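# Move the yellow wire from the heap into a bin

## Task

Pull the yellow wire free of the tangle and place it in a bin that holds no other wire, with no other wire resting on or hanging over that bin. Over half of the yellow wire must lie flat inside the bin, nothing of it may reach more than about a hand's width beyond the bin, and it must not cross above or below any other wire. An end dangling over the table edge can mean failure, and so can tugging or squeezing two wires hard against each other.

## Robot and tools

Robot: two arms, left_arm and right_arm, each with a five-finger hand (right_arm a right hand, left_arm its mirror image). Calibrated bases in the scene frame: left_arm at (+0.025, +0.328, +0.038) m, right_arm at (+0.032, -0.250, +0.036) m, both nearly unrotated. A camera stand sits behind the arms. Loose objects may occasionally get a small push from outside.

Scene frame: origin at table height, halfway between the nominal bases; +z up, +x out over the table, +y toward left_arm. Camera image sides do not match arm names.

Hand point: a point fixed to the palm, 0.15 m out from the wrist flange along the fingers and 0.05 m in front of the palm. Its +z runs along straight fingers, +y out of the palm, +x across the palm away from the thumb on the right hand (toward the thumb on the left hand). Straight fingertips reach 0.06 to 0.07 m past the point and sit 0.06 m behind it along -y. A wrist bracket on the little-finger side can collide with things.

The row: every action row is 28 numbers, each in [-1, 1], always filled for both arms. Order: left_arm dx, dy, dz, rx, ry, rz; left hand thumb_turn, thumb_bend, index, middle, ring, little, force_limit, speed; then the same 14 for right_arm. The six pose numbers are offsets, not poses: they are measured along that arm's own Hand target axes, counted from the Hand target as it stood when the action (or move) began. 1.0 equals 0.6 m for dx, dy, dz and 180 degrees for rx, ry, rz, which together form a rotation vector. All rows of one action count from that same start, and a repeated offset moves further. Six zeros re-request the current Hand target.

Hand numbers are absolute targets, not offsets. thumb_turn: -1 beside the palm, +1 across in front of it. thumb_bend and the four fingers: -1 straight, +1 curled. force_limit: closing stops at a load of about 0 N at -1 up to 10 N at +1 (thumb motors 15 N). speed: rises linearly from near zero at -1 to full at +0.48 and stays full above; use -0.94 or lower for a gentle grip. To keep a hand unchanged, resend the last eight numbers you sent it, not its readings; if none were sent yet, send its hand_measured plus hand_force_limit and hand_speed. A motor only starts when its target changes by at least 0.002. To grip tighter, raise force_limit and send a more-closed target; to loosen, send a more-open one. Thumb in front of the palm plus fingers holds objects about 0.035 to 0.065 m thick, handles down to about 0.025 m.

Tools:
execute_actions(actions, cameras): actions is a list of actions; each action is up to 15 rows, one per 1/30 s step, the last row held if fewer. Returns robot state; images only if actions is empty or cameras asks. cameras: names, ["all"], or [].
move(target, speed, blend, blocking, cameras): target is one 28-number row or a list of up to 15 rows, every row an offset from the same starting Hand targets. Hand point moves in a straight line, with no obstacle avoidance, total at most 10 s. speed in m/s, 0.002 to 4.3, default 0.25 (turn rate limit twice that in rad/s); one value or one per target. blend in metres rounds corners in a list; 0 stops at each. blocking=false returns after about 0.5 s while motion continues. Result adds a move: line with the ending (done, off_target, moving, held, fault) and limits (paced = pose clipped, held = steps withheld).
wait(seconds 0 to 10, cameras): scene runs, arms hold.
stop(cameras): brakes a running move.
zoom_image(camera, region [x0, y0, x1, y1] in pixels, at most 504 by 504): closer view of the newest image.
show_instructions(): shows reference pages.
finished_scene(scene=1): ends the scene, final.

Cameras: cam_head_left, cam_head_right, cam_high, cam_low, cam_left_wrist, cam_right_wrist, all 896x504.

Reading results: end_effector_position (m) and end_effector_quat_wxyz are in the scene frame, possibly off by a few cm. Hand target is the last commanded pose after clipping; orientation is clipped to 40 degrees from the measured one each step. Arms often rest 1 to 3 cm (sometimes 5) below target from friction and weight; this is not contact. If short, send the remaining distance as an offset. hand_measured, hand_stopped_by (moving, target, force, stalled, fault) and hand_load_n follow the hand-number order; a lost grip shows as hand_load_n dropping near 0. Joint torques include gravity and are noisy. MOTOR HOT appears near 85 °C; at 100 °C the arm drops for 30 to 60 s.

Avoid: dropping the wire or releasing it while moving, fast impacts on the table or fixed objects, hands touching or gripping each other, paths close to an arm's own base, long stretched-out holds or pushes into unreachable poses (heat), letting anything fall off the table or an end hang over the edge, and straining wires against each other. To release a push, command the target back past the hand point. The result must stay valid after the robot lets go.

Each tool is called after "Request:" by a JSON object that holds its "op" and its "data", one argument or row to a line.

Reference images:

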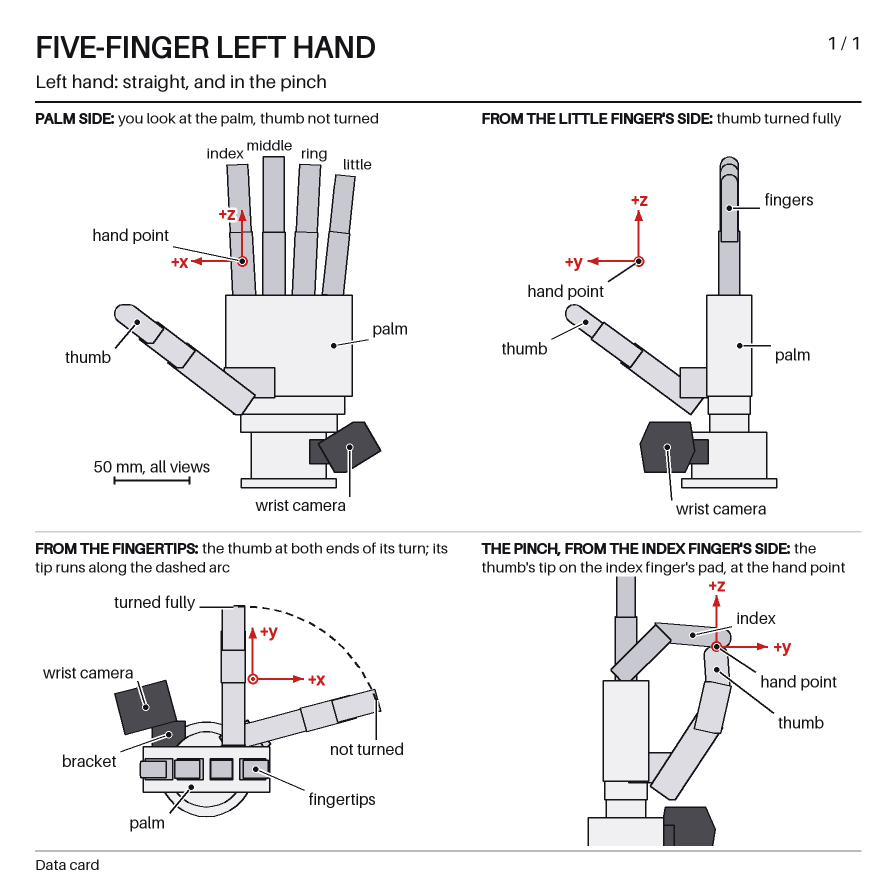

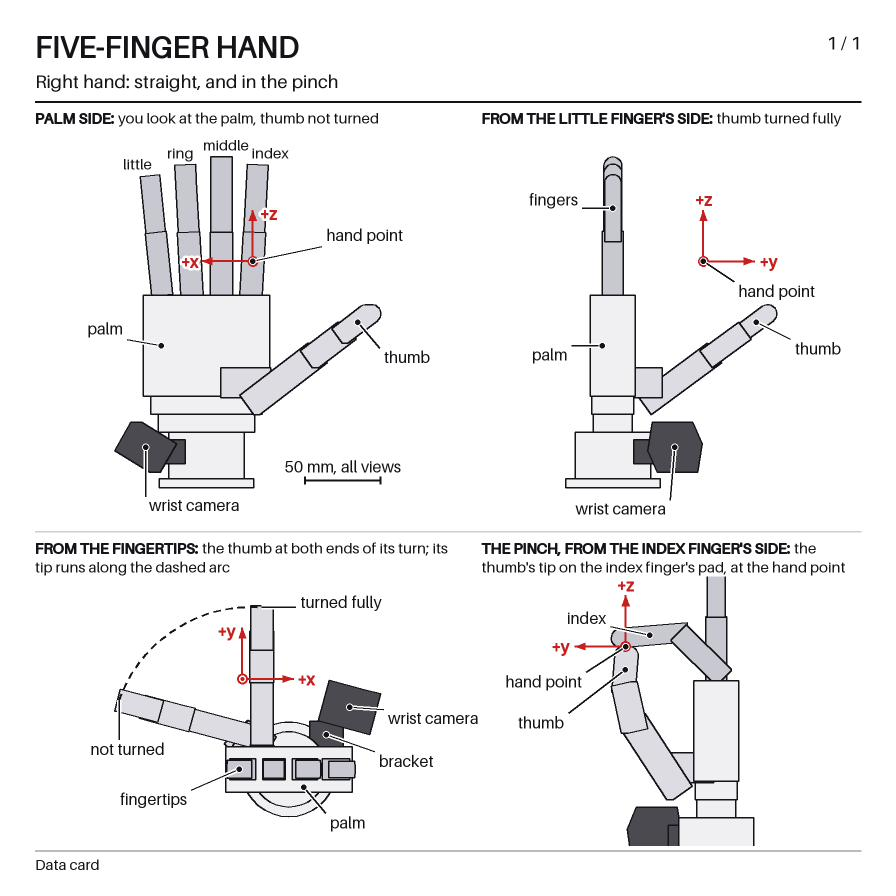

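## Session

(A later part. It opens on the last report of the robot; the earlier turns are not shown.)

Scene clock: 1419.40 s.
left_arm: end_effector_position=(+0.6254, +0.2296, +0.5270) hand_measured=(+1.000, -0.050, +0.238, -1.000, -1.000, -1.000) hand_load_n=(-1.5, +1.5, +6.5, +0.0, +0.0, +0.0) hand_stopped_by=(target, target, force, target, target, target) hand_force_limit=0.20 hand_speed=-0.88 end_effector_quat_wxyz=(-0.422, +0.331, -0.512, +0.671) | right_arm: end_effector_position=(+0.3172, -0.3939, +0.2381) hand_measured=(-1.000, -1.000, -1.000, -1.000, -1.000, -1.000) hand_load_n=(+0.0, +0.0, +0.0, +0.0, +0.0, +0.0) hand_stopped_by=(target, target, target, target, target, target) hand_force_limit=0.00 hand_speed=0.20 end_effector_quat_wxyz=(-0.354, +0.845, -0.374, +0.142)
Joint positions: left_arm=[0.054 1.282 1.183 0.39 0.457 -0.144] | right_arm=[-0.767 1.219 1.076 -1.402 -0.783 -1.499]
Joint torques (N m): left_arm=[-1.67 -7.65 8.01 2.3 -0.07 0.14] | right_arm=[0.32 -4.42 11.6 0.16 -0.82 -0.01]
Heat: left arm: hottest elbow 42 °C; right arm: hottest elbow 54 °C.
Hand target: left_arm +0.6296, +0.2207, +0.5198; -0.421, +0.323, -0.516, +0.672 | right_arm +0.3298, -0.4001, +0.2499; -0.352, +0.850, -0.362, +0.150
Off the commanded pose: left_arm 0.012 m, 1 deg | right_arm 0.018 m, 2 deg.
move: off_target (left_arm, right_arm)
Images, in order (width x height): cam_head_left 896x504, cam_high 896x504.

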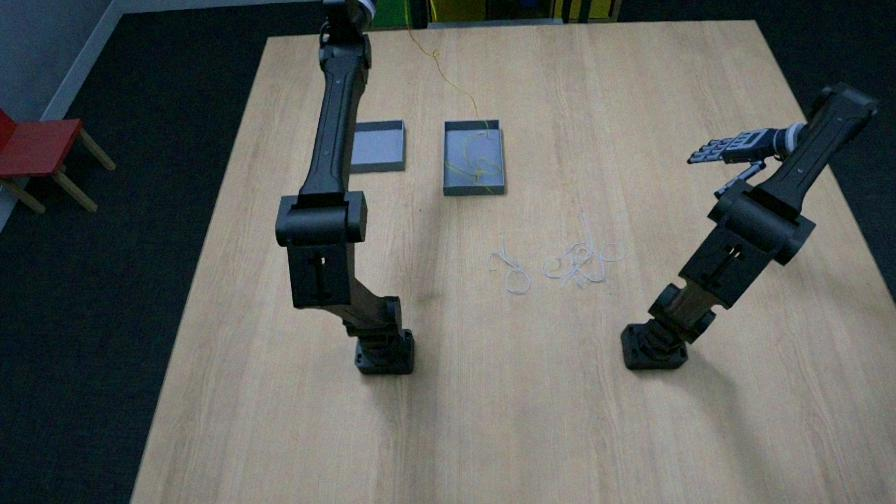

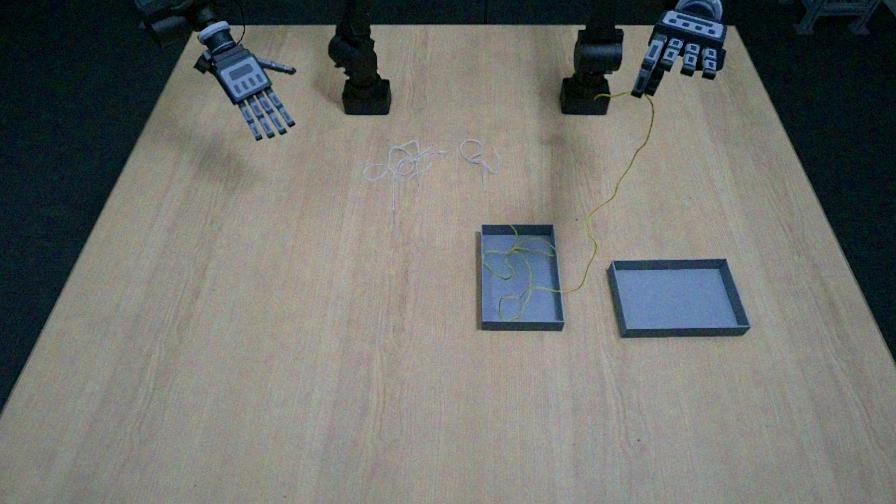

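Request:
{"op": "move", "data": {
  "target": [
    [0.231,0.0278,-0.025,0,0,0, 1.0,-0.05,0.45,-1.0,-1,-1,0.2,-0.88, 0,0,0,0,0,0, -1.0,-1.0,-1,-1,-1,-1,0,0.2],
    [0.2529,0.306,-0.1461,-0.0556,0,0, 1.0,-0.05,0.45,-1.0,-1,-1,0.2,-0.88, 0,0,0,0,0,0, -1.0,-1.0,-1,-1,-1,-1,0,0.2]
  ],
  "speed": [0.12,0.1],
  "blend": [0.02,0],
  "cameras": ["cam_head_left","cam_high"]
}}

Request:
{"op": "zoom_image", "data": {
  "camera": "cam_high",
  "region": [440, 120, 680, 350]
}}

Request:
{"op": "zoom_image", "data": {
  "camera": "cam_head_left",
  "region": [370, 40, 570, 240]
}}

Scene clock: 1434.13 s.
left_arm: end_effector_position=(+0.5302, +0.1080, +0.3244) hand_measured=(+1.000, -0.050, +0.238, -1.000, -1.000, -1.000) hand_load_n=(-1.5, +1.5, +6.5, +0.0, +0.0, +0.0) hand_stopped_by=(target, target, force, target, target, target) hand_force_limit=0.20 hand_speed=-0.88 end_effector_quat_wxyz=(+0.390, -0.366, +0.570, -0.624) | right_arm: end_effector_position=(+0.3172, -0.3939, +0.2381) hand_measured=(-1.000, -1.000, -1.000, -1.000, -1.000, -1.000) hand_load_n=(-0.5, +0.0, +0.0, +0.0, +0.0, +0.0) hand_stopped_by=(target, target, target, target, target, target) hand_force_limit=0.00 hand_speed=0.20 end_effector_quat_wxyz=(-0.354, +0.845, -0.374, +0.142)
Joint positions: left_arm=[-0.287 1.199 0.695 0.588 0.137 -0.024] | right_arm=[-0.767 1.219 1.076 -1.402 -0.783 -1.499]
Joint torques (N m): left_arm=[-1.9 -5.66 7.27 2.51 -0.16 0.14] | right_arm=[0.32 -4.42 11.6 0.17 -0.82 -0.02]
Motor temperatures (°C): left_arm=[22 26 41 24 22 23] | right_arm=[22 31 55 21 21 22]
Heat: left arm: hottest elbow 41 °C; right arm: hottest elbow 55 °C.
Hand target: left_arm +0.5296, +0.1005, +0.3197; +0.391, -0.358, +0.573, -0.625 | right_arm +0.3298, -0.4001, +0.2499; -0.352, +0.850, -0.362, +0.150
Off the commanded pose: left_arm 0.009 m, 1 deg | right_arm 0.018 m, 2 deg.
move: off_target (right_arm)
Images, in order (width x height): cam_head_left 896x504, cam_high 896x504.

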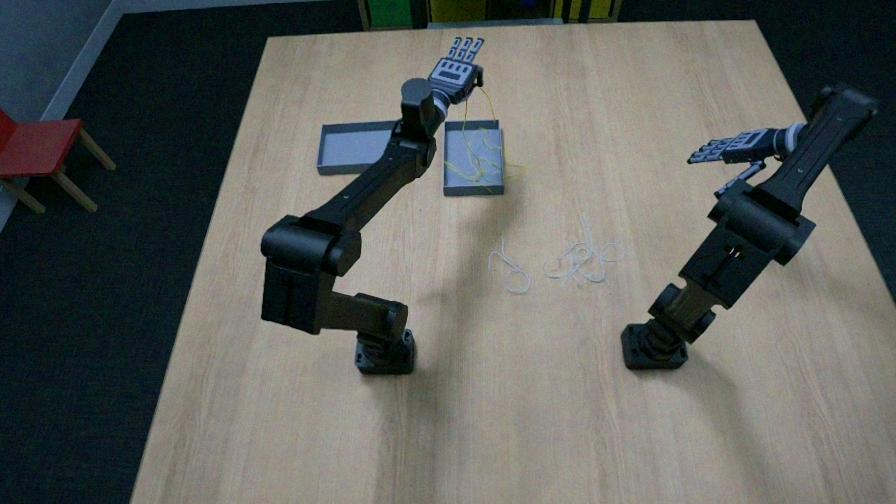

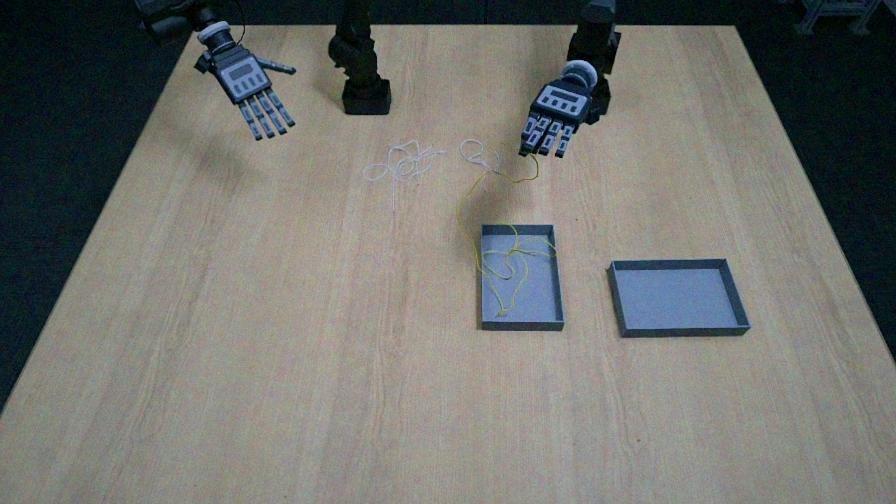

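Scaled by 2.100 from the camera's 896x504 image, which has a finer 1280x720 frame.

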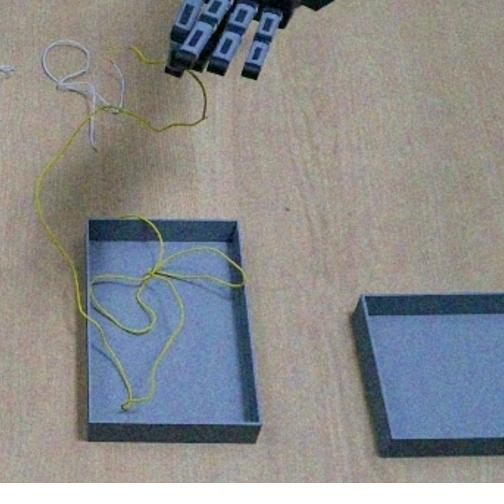

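Scaled by 2.520 from the camera's 896x504 image, which has a finer 1280x720 frame.

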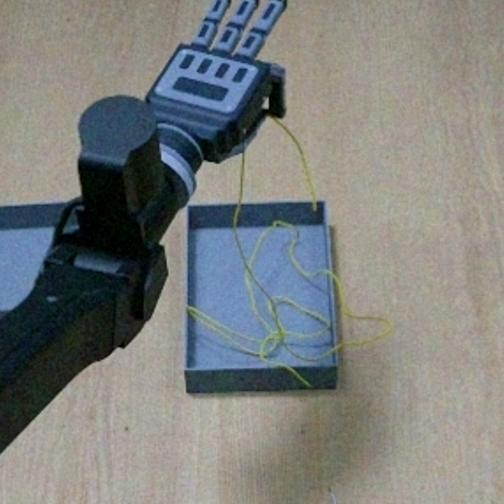

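Request:
{"op": "move", "data": {
  "target": [
    [-0.1198,-0.0881,-0.0511,0,0,0, 1.0,-0.05,0.45,-1.0,-1,-1,0.2,-0.88, 0,0,0,0,0,0, -1.0,-1.0,-1,-1,-1,-1,0,0.2],
    [-0.1264,0.2849,0.0061,-0.0556,0,0, 1.0,-0.05,0.45,-1.0,-1,-1,0.2,-0.88, 0,0,0,0,0,0, -1.0,-1.0,-1,-1,-1,-1,0,0.2]
  ],
  "speed": [0.12,0.1],
  "blend": [0.01,0],
  "cameras": ["cam_head_left","cam_high","cam_left_wrist"]
}}

Request:
{"op": "zoom_image", "data": {
  "camera": "cam_high",
  "region": [440, 120, 680, 350]
}}

Request:
{"op": "zoom_image", "data": {
  "camera": "cam_head_left",
  "region": [370, 40, 570, 240]
}}

Scene clock: 1453.10 s.
left_arm: end_effector_position=(+0.5768, +0.1689, +0.1513) hand_measured=(+1.000, -0.050, +0.238, -1.000, -1.000, -1.000) hand_load_n=(-1.0, +1.5, +6.5, +0.0, +0.0, +0.0) hand_stopped_by=(target, target, force, target, target, target) hand_force_limit=0.20 hand_speed=-0.88 end_effector_quat_wxyz=(+0.355, -0.402, +0.623, -0.570) | right_arm: end_effector_position=(+0.3172, -0.3939, +0.2381) hand_measured=(-1.000, -1.000, -1.000, -1.000, -1.000, -1.000) hand_load_n=(-0.5, +0.0, +0.0, +0.0, +0.0, +0.0) hand_stopped_by=(target, target, target, target, target, target) hand_force_limit=0.00 hand_speed=0.20 end_effector_quat_wxyz=(-0.354, +0.845, -0.374, +0.142)
Joint positions: left_arm=[-0.109 1.597 0.66 0.834 0.314 0.016] | right_arm=[-0.767 1.219 1.076 -1.402 -0.783 -1.499]
Joint torques (N m): left_arm=[-1.96 -9 6.09 2.63 -0.11 0.16] | right_arm=[0.32 -4.42 11.62 0.17 -0.82 -0.01]
Motor temperatures (°C): left_arm=[22 26 40 24 22 23] | right_arm=[22 31 55 21 21 22]
Heat: left arm: hottest elbow 40 °C; right arm: hottest elbow 55 °C.
Hand target: left_arm +0.5794, +0.1608, +0.1499; +0.358, -0.391, +0.625, -0.572 | right_arm +0.3298, -0.4001, +0.2499; -0.352, +0.850, -0.362, +0.150
Off the commanded pose: left_arm 0.009 m, 1 deg | right_arm 0.018 m, 2 deg.
move: off_target (right_arm)
camera_calibration:
cam_left_wrist: T_world_to_cam=[[-0.0382187, -0.233647, 0.97157, -0.0884034], [-0.809774, -0.562441, -0.167112, 0.593335], [0.585496, -0.793139, -0.167706, -0.0638787], [0, 0, 0, 1]] pos_world=[0.514489, 0.262396, 0.174331]
Images, in order (width x height): cam_head_left 896x504, cam_high 896x504, cam_left_wrist 896x504.

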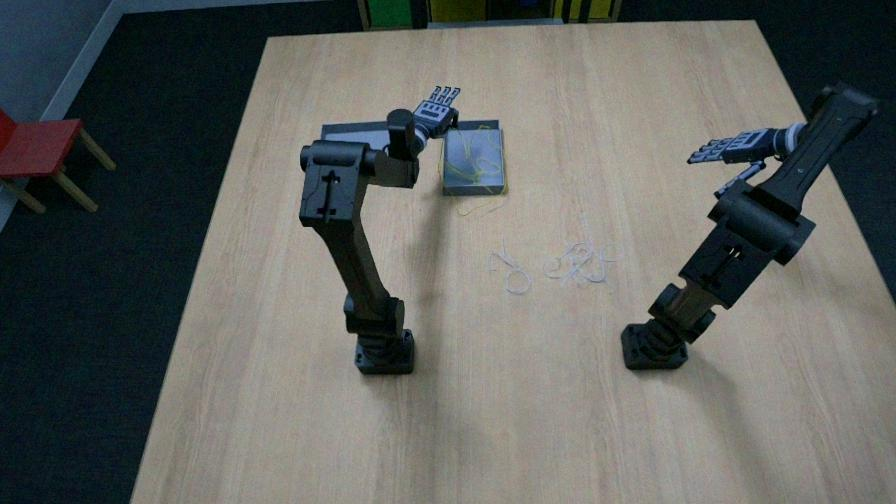

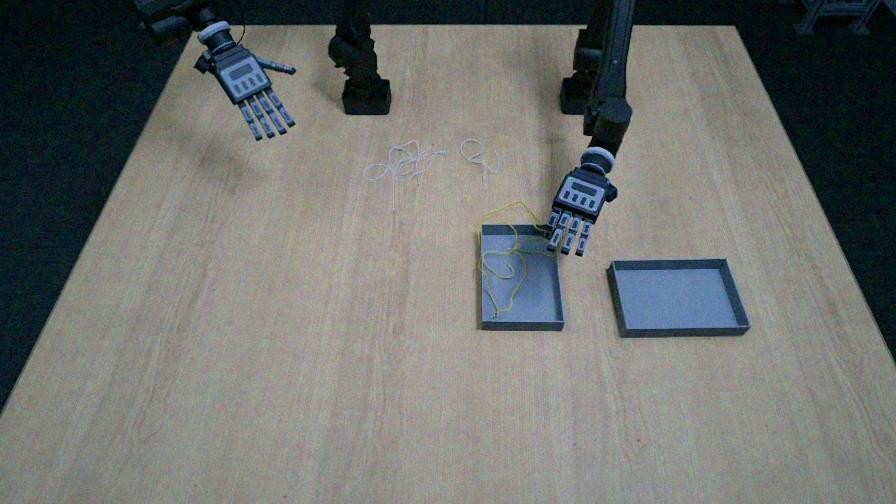

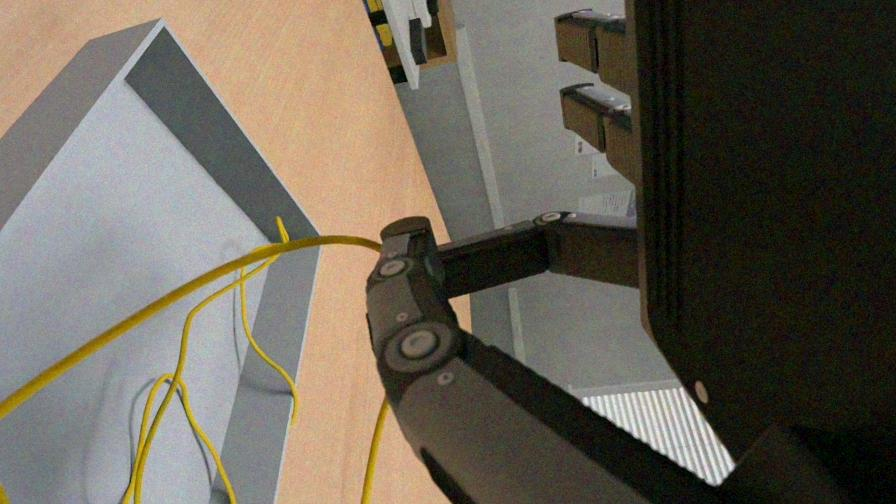

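Scaled by 2.100 from the camera's 896x504 image, which has a finer 1280x720 frame.

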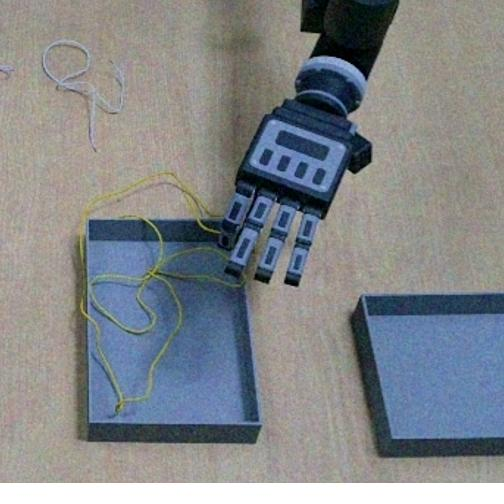

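Scaled by 2.520 from the camera's 896x504 image, which has a finer 1280x720 frame.

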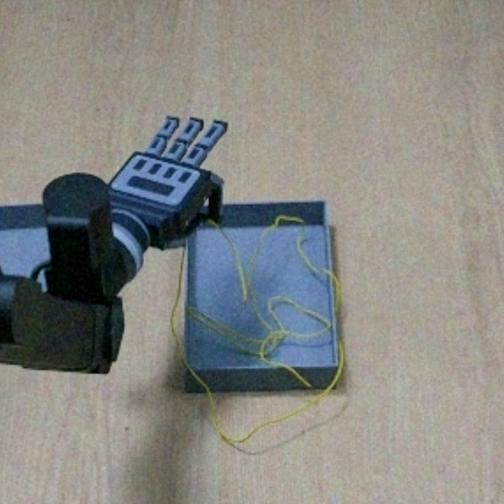

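Request:
{"op": "move", "data": {
  "target": [
    [-0.022,-0.1367,0.0331,0,0,0, 1.0,-0.05,0.45,-1.0,-1,-1,0.2,-0.88, 0,0,0,0,0,0, -1.0,-1.0,-1,-1,-1,-1,0,0.2],
    [-0.0433,-0.114,0.155,0,0,0, 1.0,-0.05,0.45,-1.0,-1,-1,0.2,-0.88, 0,0,0,0,0,0, -1.0,-1.0,-1,-1,-1,-1,0,0.2]
  ],
  "speed": [0.12,0.1],
  "blend": [0.02,0],
  "cameras": ["cam_head_left","cam_high","cam_left_wrist"]
}}

Request:
{"op": "zoom_image", "data": {
  "camera": "cam_high",
  "region": [440, 120, 680, 350]
}}

Request:
{"op": "zoom_image", "data": {
  "camera": "cam_head_left",
  "region": [370, 40, 570, 240]
}}

Scene clock: 1484.80 s.
left_arm: end_effector_position=(+0.6666, +0.1517, +0.2052) hand_measured=(+1.000, -0.050, +0.238, -1.000, -1.000, -1.000) hand_load_n=(-1.5, +1.5, +6.5, +0.0, +0.0, +0.0) hand_stopped_by=(target, target, force, target, target, target) hand_force_limit=0.20 hand_speed=-0.88 end_effector_quat_wxyz=(+0.356, -0.400, +0.622, -0.571) | right_arm: end_effector_position=(+0.3172, -0.3939, +0.2381) hand_measured=(-1.000, -1.000, -1.000, -1.000, -1.000, -1.000) hand_load_n=(+0.0, +0.0, +0.0, +0.0, +0.0, +0.0) hand_stopped_by=(target, target, target, target, target, target) hand_force_limit=0.00 hand_speed=0.20 end_effector_quat_wxyz=(-0.354, +0.845, -0.374, +0.142)
Joint positions: left_arm=[-0.121 1.669 0.961 0.608 0.303 0.016] | right_arm=[-0.767 1.219 1.076 -1.402 -0.783 -1.499]
Joint torques (N m): left_arm=[-1.85 -10.99 9.85 1.43 -0.11 0.14] | right_arm=[0.32 -4.48 11.6 0.17 -0.82 -0.01]
Motor temperatures (°C): left_arm=[22 26 41 24 22 23] | right_arm=[22 31 55 21 22 22]
Heat: left arm: hottest elbow 41 °C; right arm: hottest elbow 55 °C.
Hand target: left_arm +0.6794, +0.1408, +0.2098; +0.358, -0.391, +0.625, -0.572 | right_arm +0.3298, -0.4001, +0.2499; -0.352, +0.850, -0.362, +0.150
Off the commanded pose: left_arm 0.017 m, 1 deg | right_arm 0.018 m, 2 deg.
move: off_target (left_arm, right_arm)
camera_calibration:
cam_left_wrist: T_world_to_cam=[[-0.0425134, -0.234105, 0.971281, -0.138388], [-0.809548, -0.561655, -0.170808, 0.665793], [0.585512, -0.79356, -0.165641, -0.121416], [0, 0, 0, 1]] pos_world=[0.604198, 0.245198, 0.228025]
Images, in order (width x height): cam_head_left 896x504, cam_high 896x504, cam_left_wrist 896x504.

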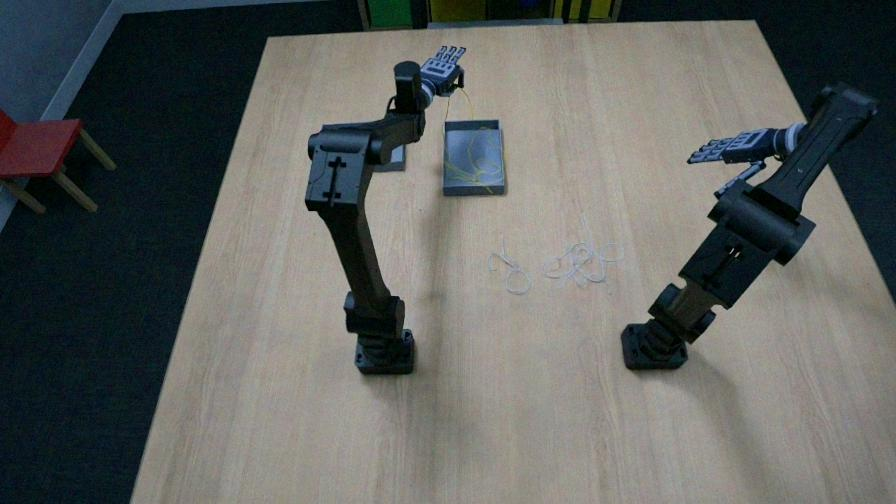

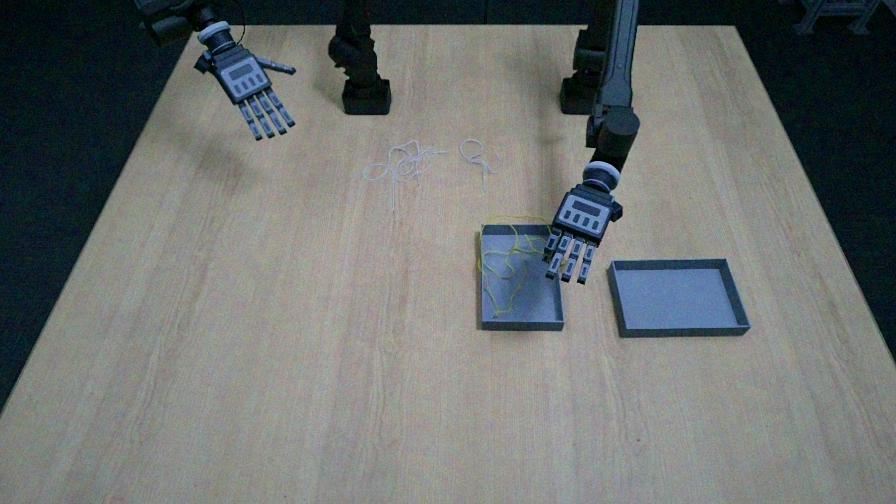

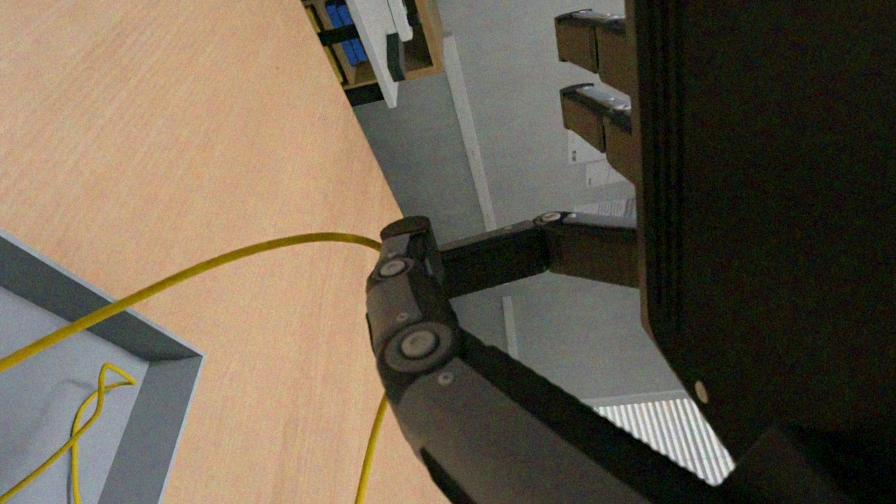

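Scaled by 2.100 from the camera's 896x504 image, which has a finer 1280x720 frame.

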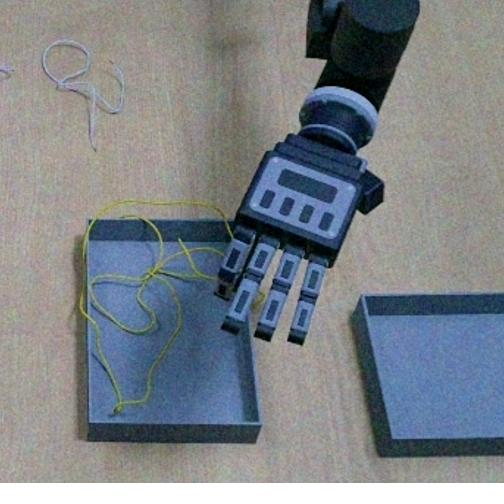

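Scaled by 2.520 from the camera's 896x504 image, which has a finer 1280x720 frame.

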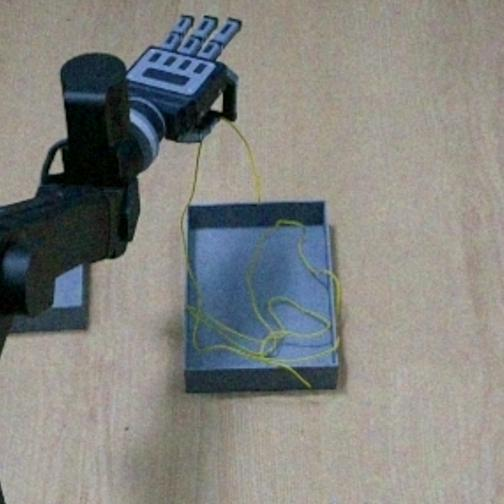

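Request:
{"op": "move", "data": {
  "target": [0.0117,0.1781,0.0679,0,0,0, 1.0,-0.05,0.45,-1.0,-1,-1,0.2,-0.88, 0,0,0,0,0,0, -1.0,-1.0,-1,-1,-1,-1,0,0.2],
  "speed": 0.08,
  "cameras": ["cam_head_left","cam_high","cam_left_wrist"]
}}

Request:
{"op": "zoom_image", "data": {
  "camera": "cam_high",
  "region": [440, 120, 680, 350]
}}

Request:
{"op": "zoom_image", "data": {
  "camera": "cam_head_left",
  "region": [370, 40, 570, 240]
}}

Scene clock: 1499.67 s.
left_arm: end_effector_position=(+0.6917, +0.1329, +0.0935) hand_measured=(+1.000, -0.050, +0.238, -1.000, -1.000, -1.000) hand_load_n=(-1.5, +1.0, +6.5, +0.0, +0.0, +0.0) hand_stopped_by=(target, target, force, target, target, target) hand_force_limit=0.20 hand_speed=-0.88 end_effector_quat_wxyz=(+0.350, -0.406, +0.629, -0.563) | right_arm: end_effector_position=(+0.3172, -0.3939, +0.2381) hand_measured=(-1.000, -1.000, -1.000, -1.000, -1.000, -1.000) hand_load_n=(-0.5, +0.0, +0.0, +0.0, +0.0, +0.0) hand_stopped_by=(target, target, target, target, target, target) hand_force_limit=0.00 hand_speed=0.20 end_effector_quat_wxyz=(-0.354, +0.845, -0.374, +0.142)
Joint positions: left_arm=[-0.151 1.948 0.998 0.824 0.273 0.016] | right_arm=[-0.767 1.219 1.076 -1.402 -0.783 -1.499]
Joint torques (N m): left_arm=[-1.85 -13.45 8.08 2.55 -0.1 0.11] | right_arm=[0.32 -4.48 11.6 0.17 -0.83 -0.01]
Motor temperatures (°C): left_arm=[22 26 44 24 22 23] | right_arm=[22 31 56 21 22 22]
Heat: left arm: hottest elbow 44 °C; right arm: hottest elbow 56 °C.
Hand target: left_arm +0.7045, +0.1209, +0.1000; +0.358, -0.391, +0.625, -0.573 | right_arm +0.3298, -0.4001, +0.2499; -0.352, +0.850, -0.362, +0.150
Off the commanded pose: left_arm 0.019 m, 2 deg | right_arm 0.018 m, 2 deg.
move: off_target (left_arm, right_arm)
camera_calibration:
cam_left_wrist: T_world_to_cam=[[-0.0181641, -0.241228, 0.970298, -0.0489284], [-0.813702, -0.560361, -0.154545, 0.657655], [0.580998, -0.792341, -0.18611, -0.164711], [0, 0, 0, 1]] pos_world=[0.629944, 0.226214, 0.118458]
Images, in order (width x height): cam_head_left 896x504, cam_high 896x504, cam_left_wrist 896x504.

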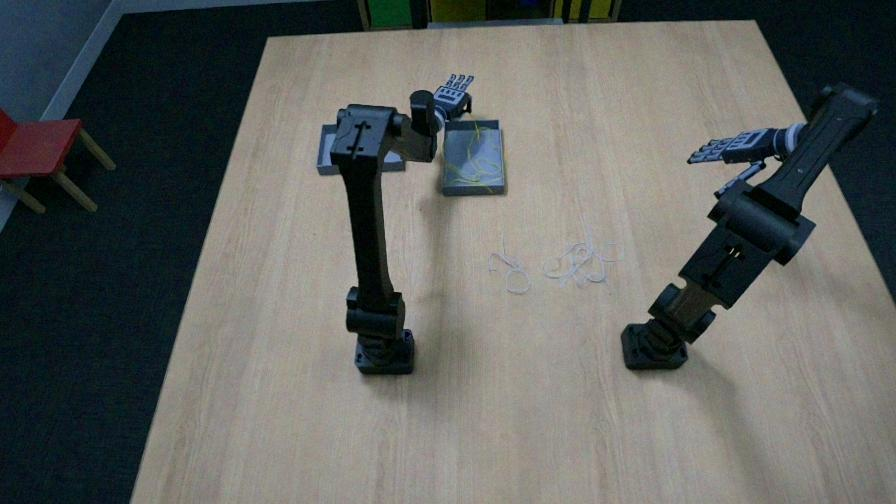

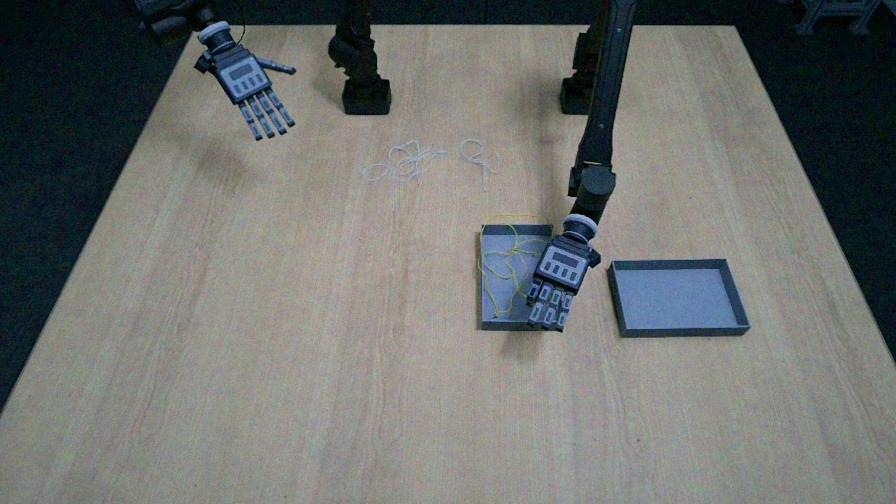

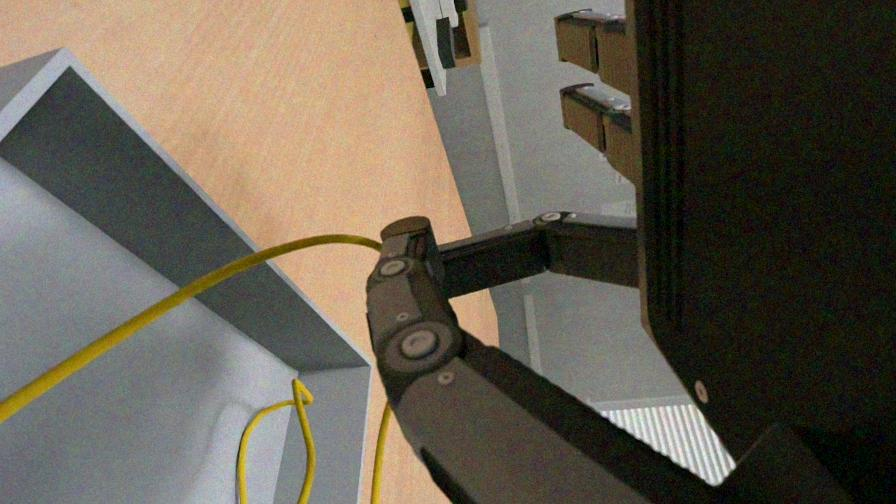

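Scaled by 2.100 from the camera's 896x504 image, which has a finer 1280x720 frame.

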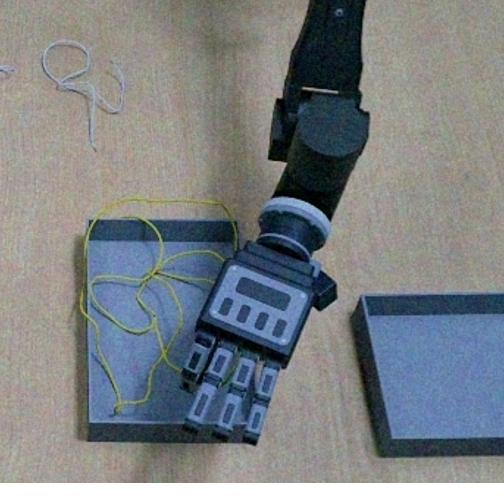

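Scaled by 2.520 from the camera's 896x504 image, which has a finer 1280x720 frame.

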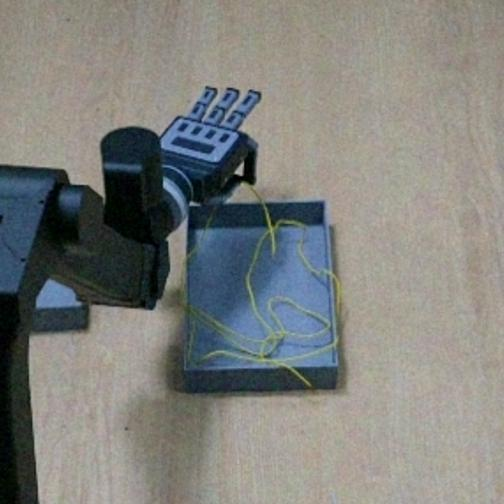

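Request:
{"op": "move", "data": {
  "target": [0,0.0415,0.0036,0,0,0, 1.0,-0.05,0.45,-1.0,-1,-1,0.2,-0.88, 0,0,0,0,0,0, -1.0,-1.0,-1,-1,-1,-1,0,0.2],
  "speed": 0.05,
  "cameras": ["cam_left_wrist"]
}}

Scene clock: 1507.20 s.
left_arm: end_effector_position=(+0.6920, +0.1328, +0.0696) hand_measured=(+1.000, -0.050, +0.238, -1.000, -1.000, -1.000) hand_load_n=(-1.5, +0.5, +6.5, +0.0, +0.0, +0.0) hand_stopped_by=(target, target, force, target, target, target) hand_force_limit=0.20 hand_speed=-0.88 end_effector_quat_wxyz=(+0.350, -0.406, +0.629, -0.563) | right_arm: end_effector_position=(+0.3172, -0.3939, +0.2381) hand_measured=(-1.000, -1.000, -1.000, -1.000, -1.000, -1.000) hand_load_n=(-0.5, +0.0, +0.0, +0.0, +0.0, +0.0) hand_stopped_by=(target, target, target, target, target, target) hand_force_limit=0.00 hand_speed=0.20 end_effector_quat_wxyz=(-0.354, +0.845, -0.374, +0.142)
Joint positions: left_arm=[-0.151 2.004 0.998 0.88 0.273 0.016] | right_arm=[-0.767 1.219 1.076 -1.402 -0.783 -1.499]
Joint torques (N m): left_arm=[-1.67 -13.63 7.79 2.56 -0.1 0.11] | right_arm=[0.32 -4.42 11.6 0.17 -0.82 -0.01]
Motor temperatures (°C): left_arm=[22 27 42 24 22 23] | right_arm=[22 31 56 21 22 22]
Heat: left arm: hottest elbow 42 °C; right arm: hottest elbow 56 °C.
Hand target: left_arm +0.7044, +0.1210, +0.0749; +0.358, -0.391, +0.625, -0.573 | right_arm +0.3298, -0.4001, +0.2499; -0.352, +0.850, -0.362, +0.150
Off the commanded pose: left_arm 0.018 m, 2 deg | right_arm 0.018 m, 2 deg.
move: off_target (left_arm, right_arm)
camera_calibration:
cam_left_wrist: T_world_to_cam=[[-0.0184922, -0.241109, 0.970322, -0.0254578], [-0.813671, -0.560351, -0.154745, 0.654188], [0.581031, -0.792385, -0.185822, -0.169391], [0, 0, 0, 1]] pos_world=[0.630244, 0.226214, 0.094458]
Images, in order (width x height): cam_left_wrist 896x504.

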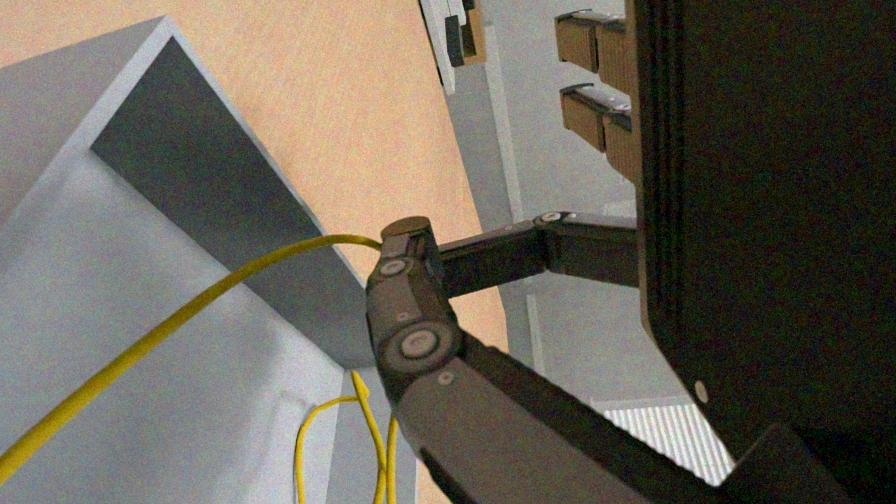

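Request:
{"op": "move", "data": {
  "target": [0,0,0,0,0,0, 1.0,-0.3,-0.2,-1.0,-1,-1,0.2,-0.8, 0,0,0,0,0,0, -1.0,-1.0,-1,-1,-1,-1,0,0.2],
  "speed": 0.05,
  "cameras": ["cam_left_wrist","cam_head_left","cam_high"]
}}

Request:
{"op": "zoom_image", "data": {
  "camera": "cam_head_left",
  "region": [370, 40, 570, 240]
}}

Scene clock: 1513.53 s.
left_arm: end_effector_position=(+0.6920, +0.1328, +0.0696) hand_measured=(+1.000, -0.300, -0.200, -1.000, -1.000, -1.000) hand_load_n=(+0.0, +0.0, +0.0, +0.0, +0.0, +0.0) hand_stopped_by=(target, target, target, target, target, target) hand_force_limit=0.20 hand_speed=-0.80 end_effector_quat_wxyz=(+0.350, -0.406, +0.629, -0.563) | right_arm: end_effector_position=(+0.3172, -0.3939, +0.2381) hand_measured=(-1.000, -1.000, -1.000, -1.000, -1.000, -1.000) hand_load_n=(+0.0, +0.0, +0.0, +0.0, +0.0, +0.0) hand_stopped_by=(target, target, target, target, target, target) hand_force_limit=0.00 hand_speed=0.20 end_effector_quat_wxyz=(-0.354, +0.845, -0.374, +0.142)
Joint positions: left_arm=[-0.151 2.004 0.998 0.88 0.273 0.016] | right_arm=[-0.767 1.219 1.076 -1.402 -0.783 -1.499]
Joint torques (N m): left_arm=[-1.79 -13.68 7.79 2.55 -0.11 0.11] | right_arm=[0.26 -4.42 11.6 0.17 -0.82 -0.01]
Motor temperatures (°C): left_arm=[22 27 41 24 22 23] | right_arm=[22 31 56 21 22 22]
Heat: left arm: hottest elbow 41 °C; right arm: hottest elbow 56 °C.
Hand target: left_arm +0.7044, +0.1210, +0.0749; +0.358, -0.391, +0.625, -0.573 | right_arm +0.3298, -0.4001, +0.2499; -0.352, +0.850, -0.362, +0.150
Off the commanded pose: left_arm 0.018 m, 2 deg | right_arm 0.018 m, 2 deg.
move: off_target (left_arm, right_arm)
camera_calibration:
cam_left_wrist: T_world_to_cam=[[-0.0184922, -0.241109, 0.970322, -0.0254578], [-0.813671, -0.560351, -0.154745, 0.654188], [0.581031, -0.792385, -0.185822, -0.169391], [0, 0, 0, 1]] pos_world=[0.630244, 0.226214, 0.094458]
Images, in order (width x height): cam_head_left 896x504, cam_high 896x504, cam_left_wrist 896x504.

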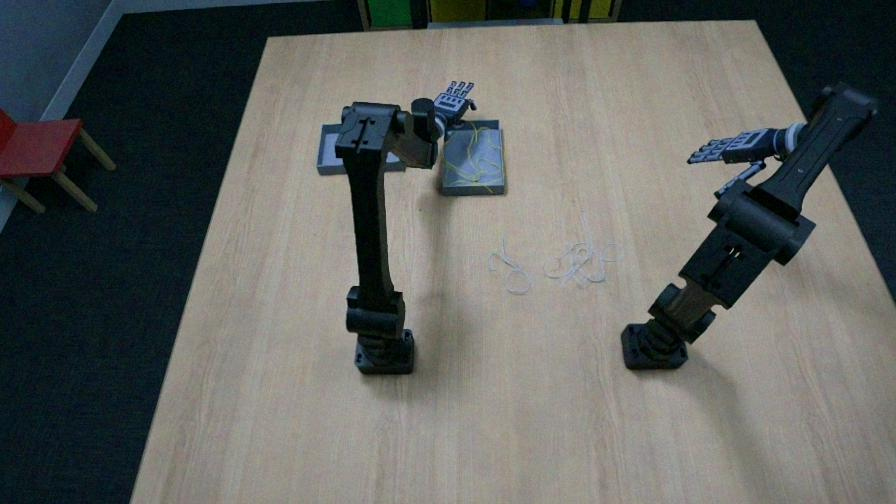

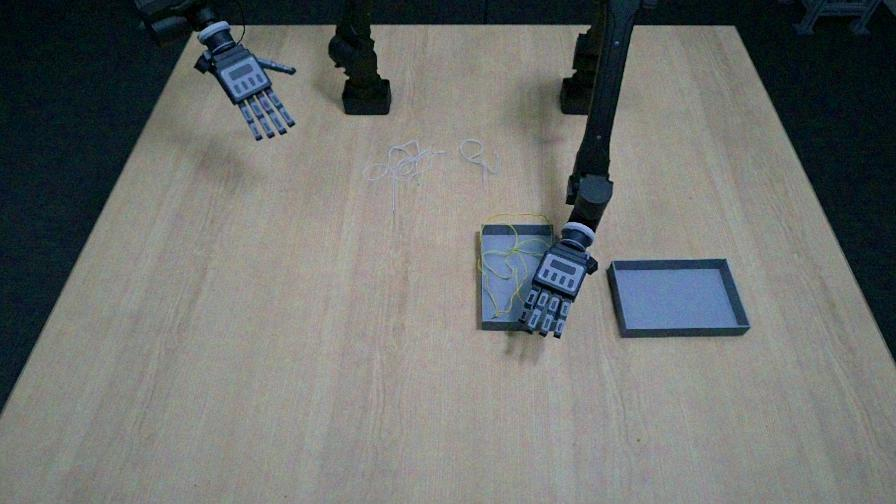

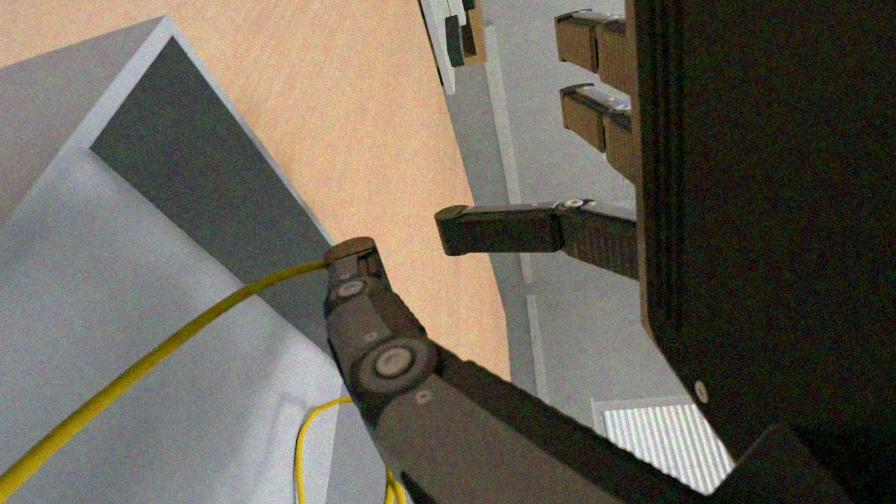

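Scaled by 2.520 from the camera's 896x504 image, which has a finer 1280x720 frame.

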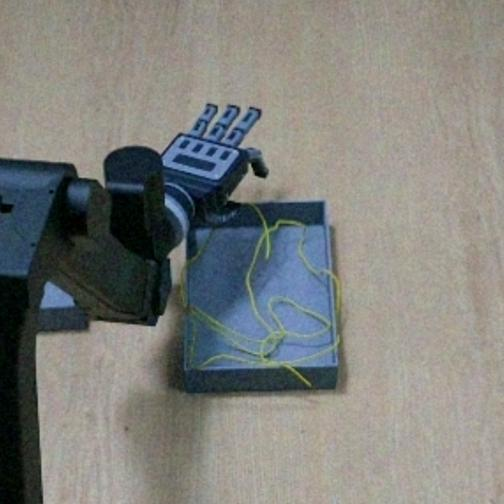

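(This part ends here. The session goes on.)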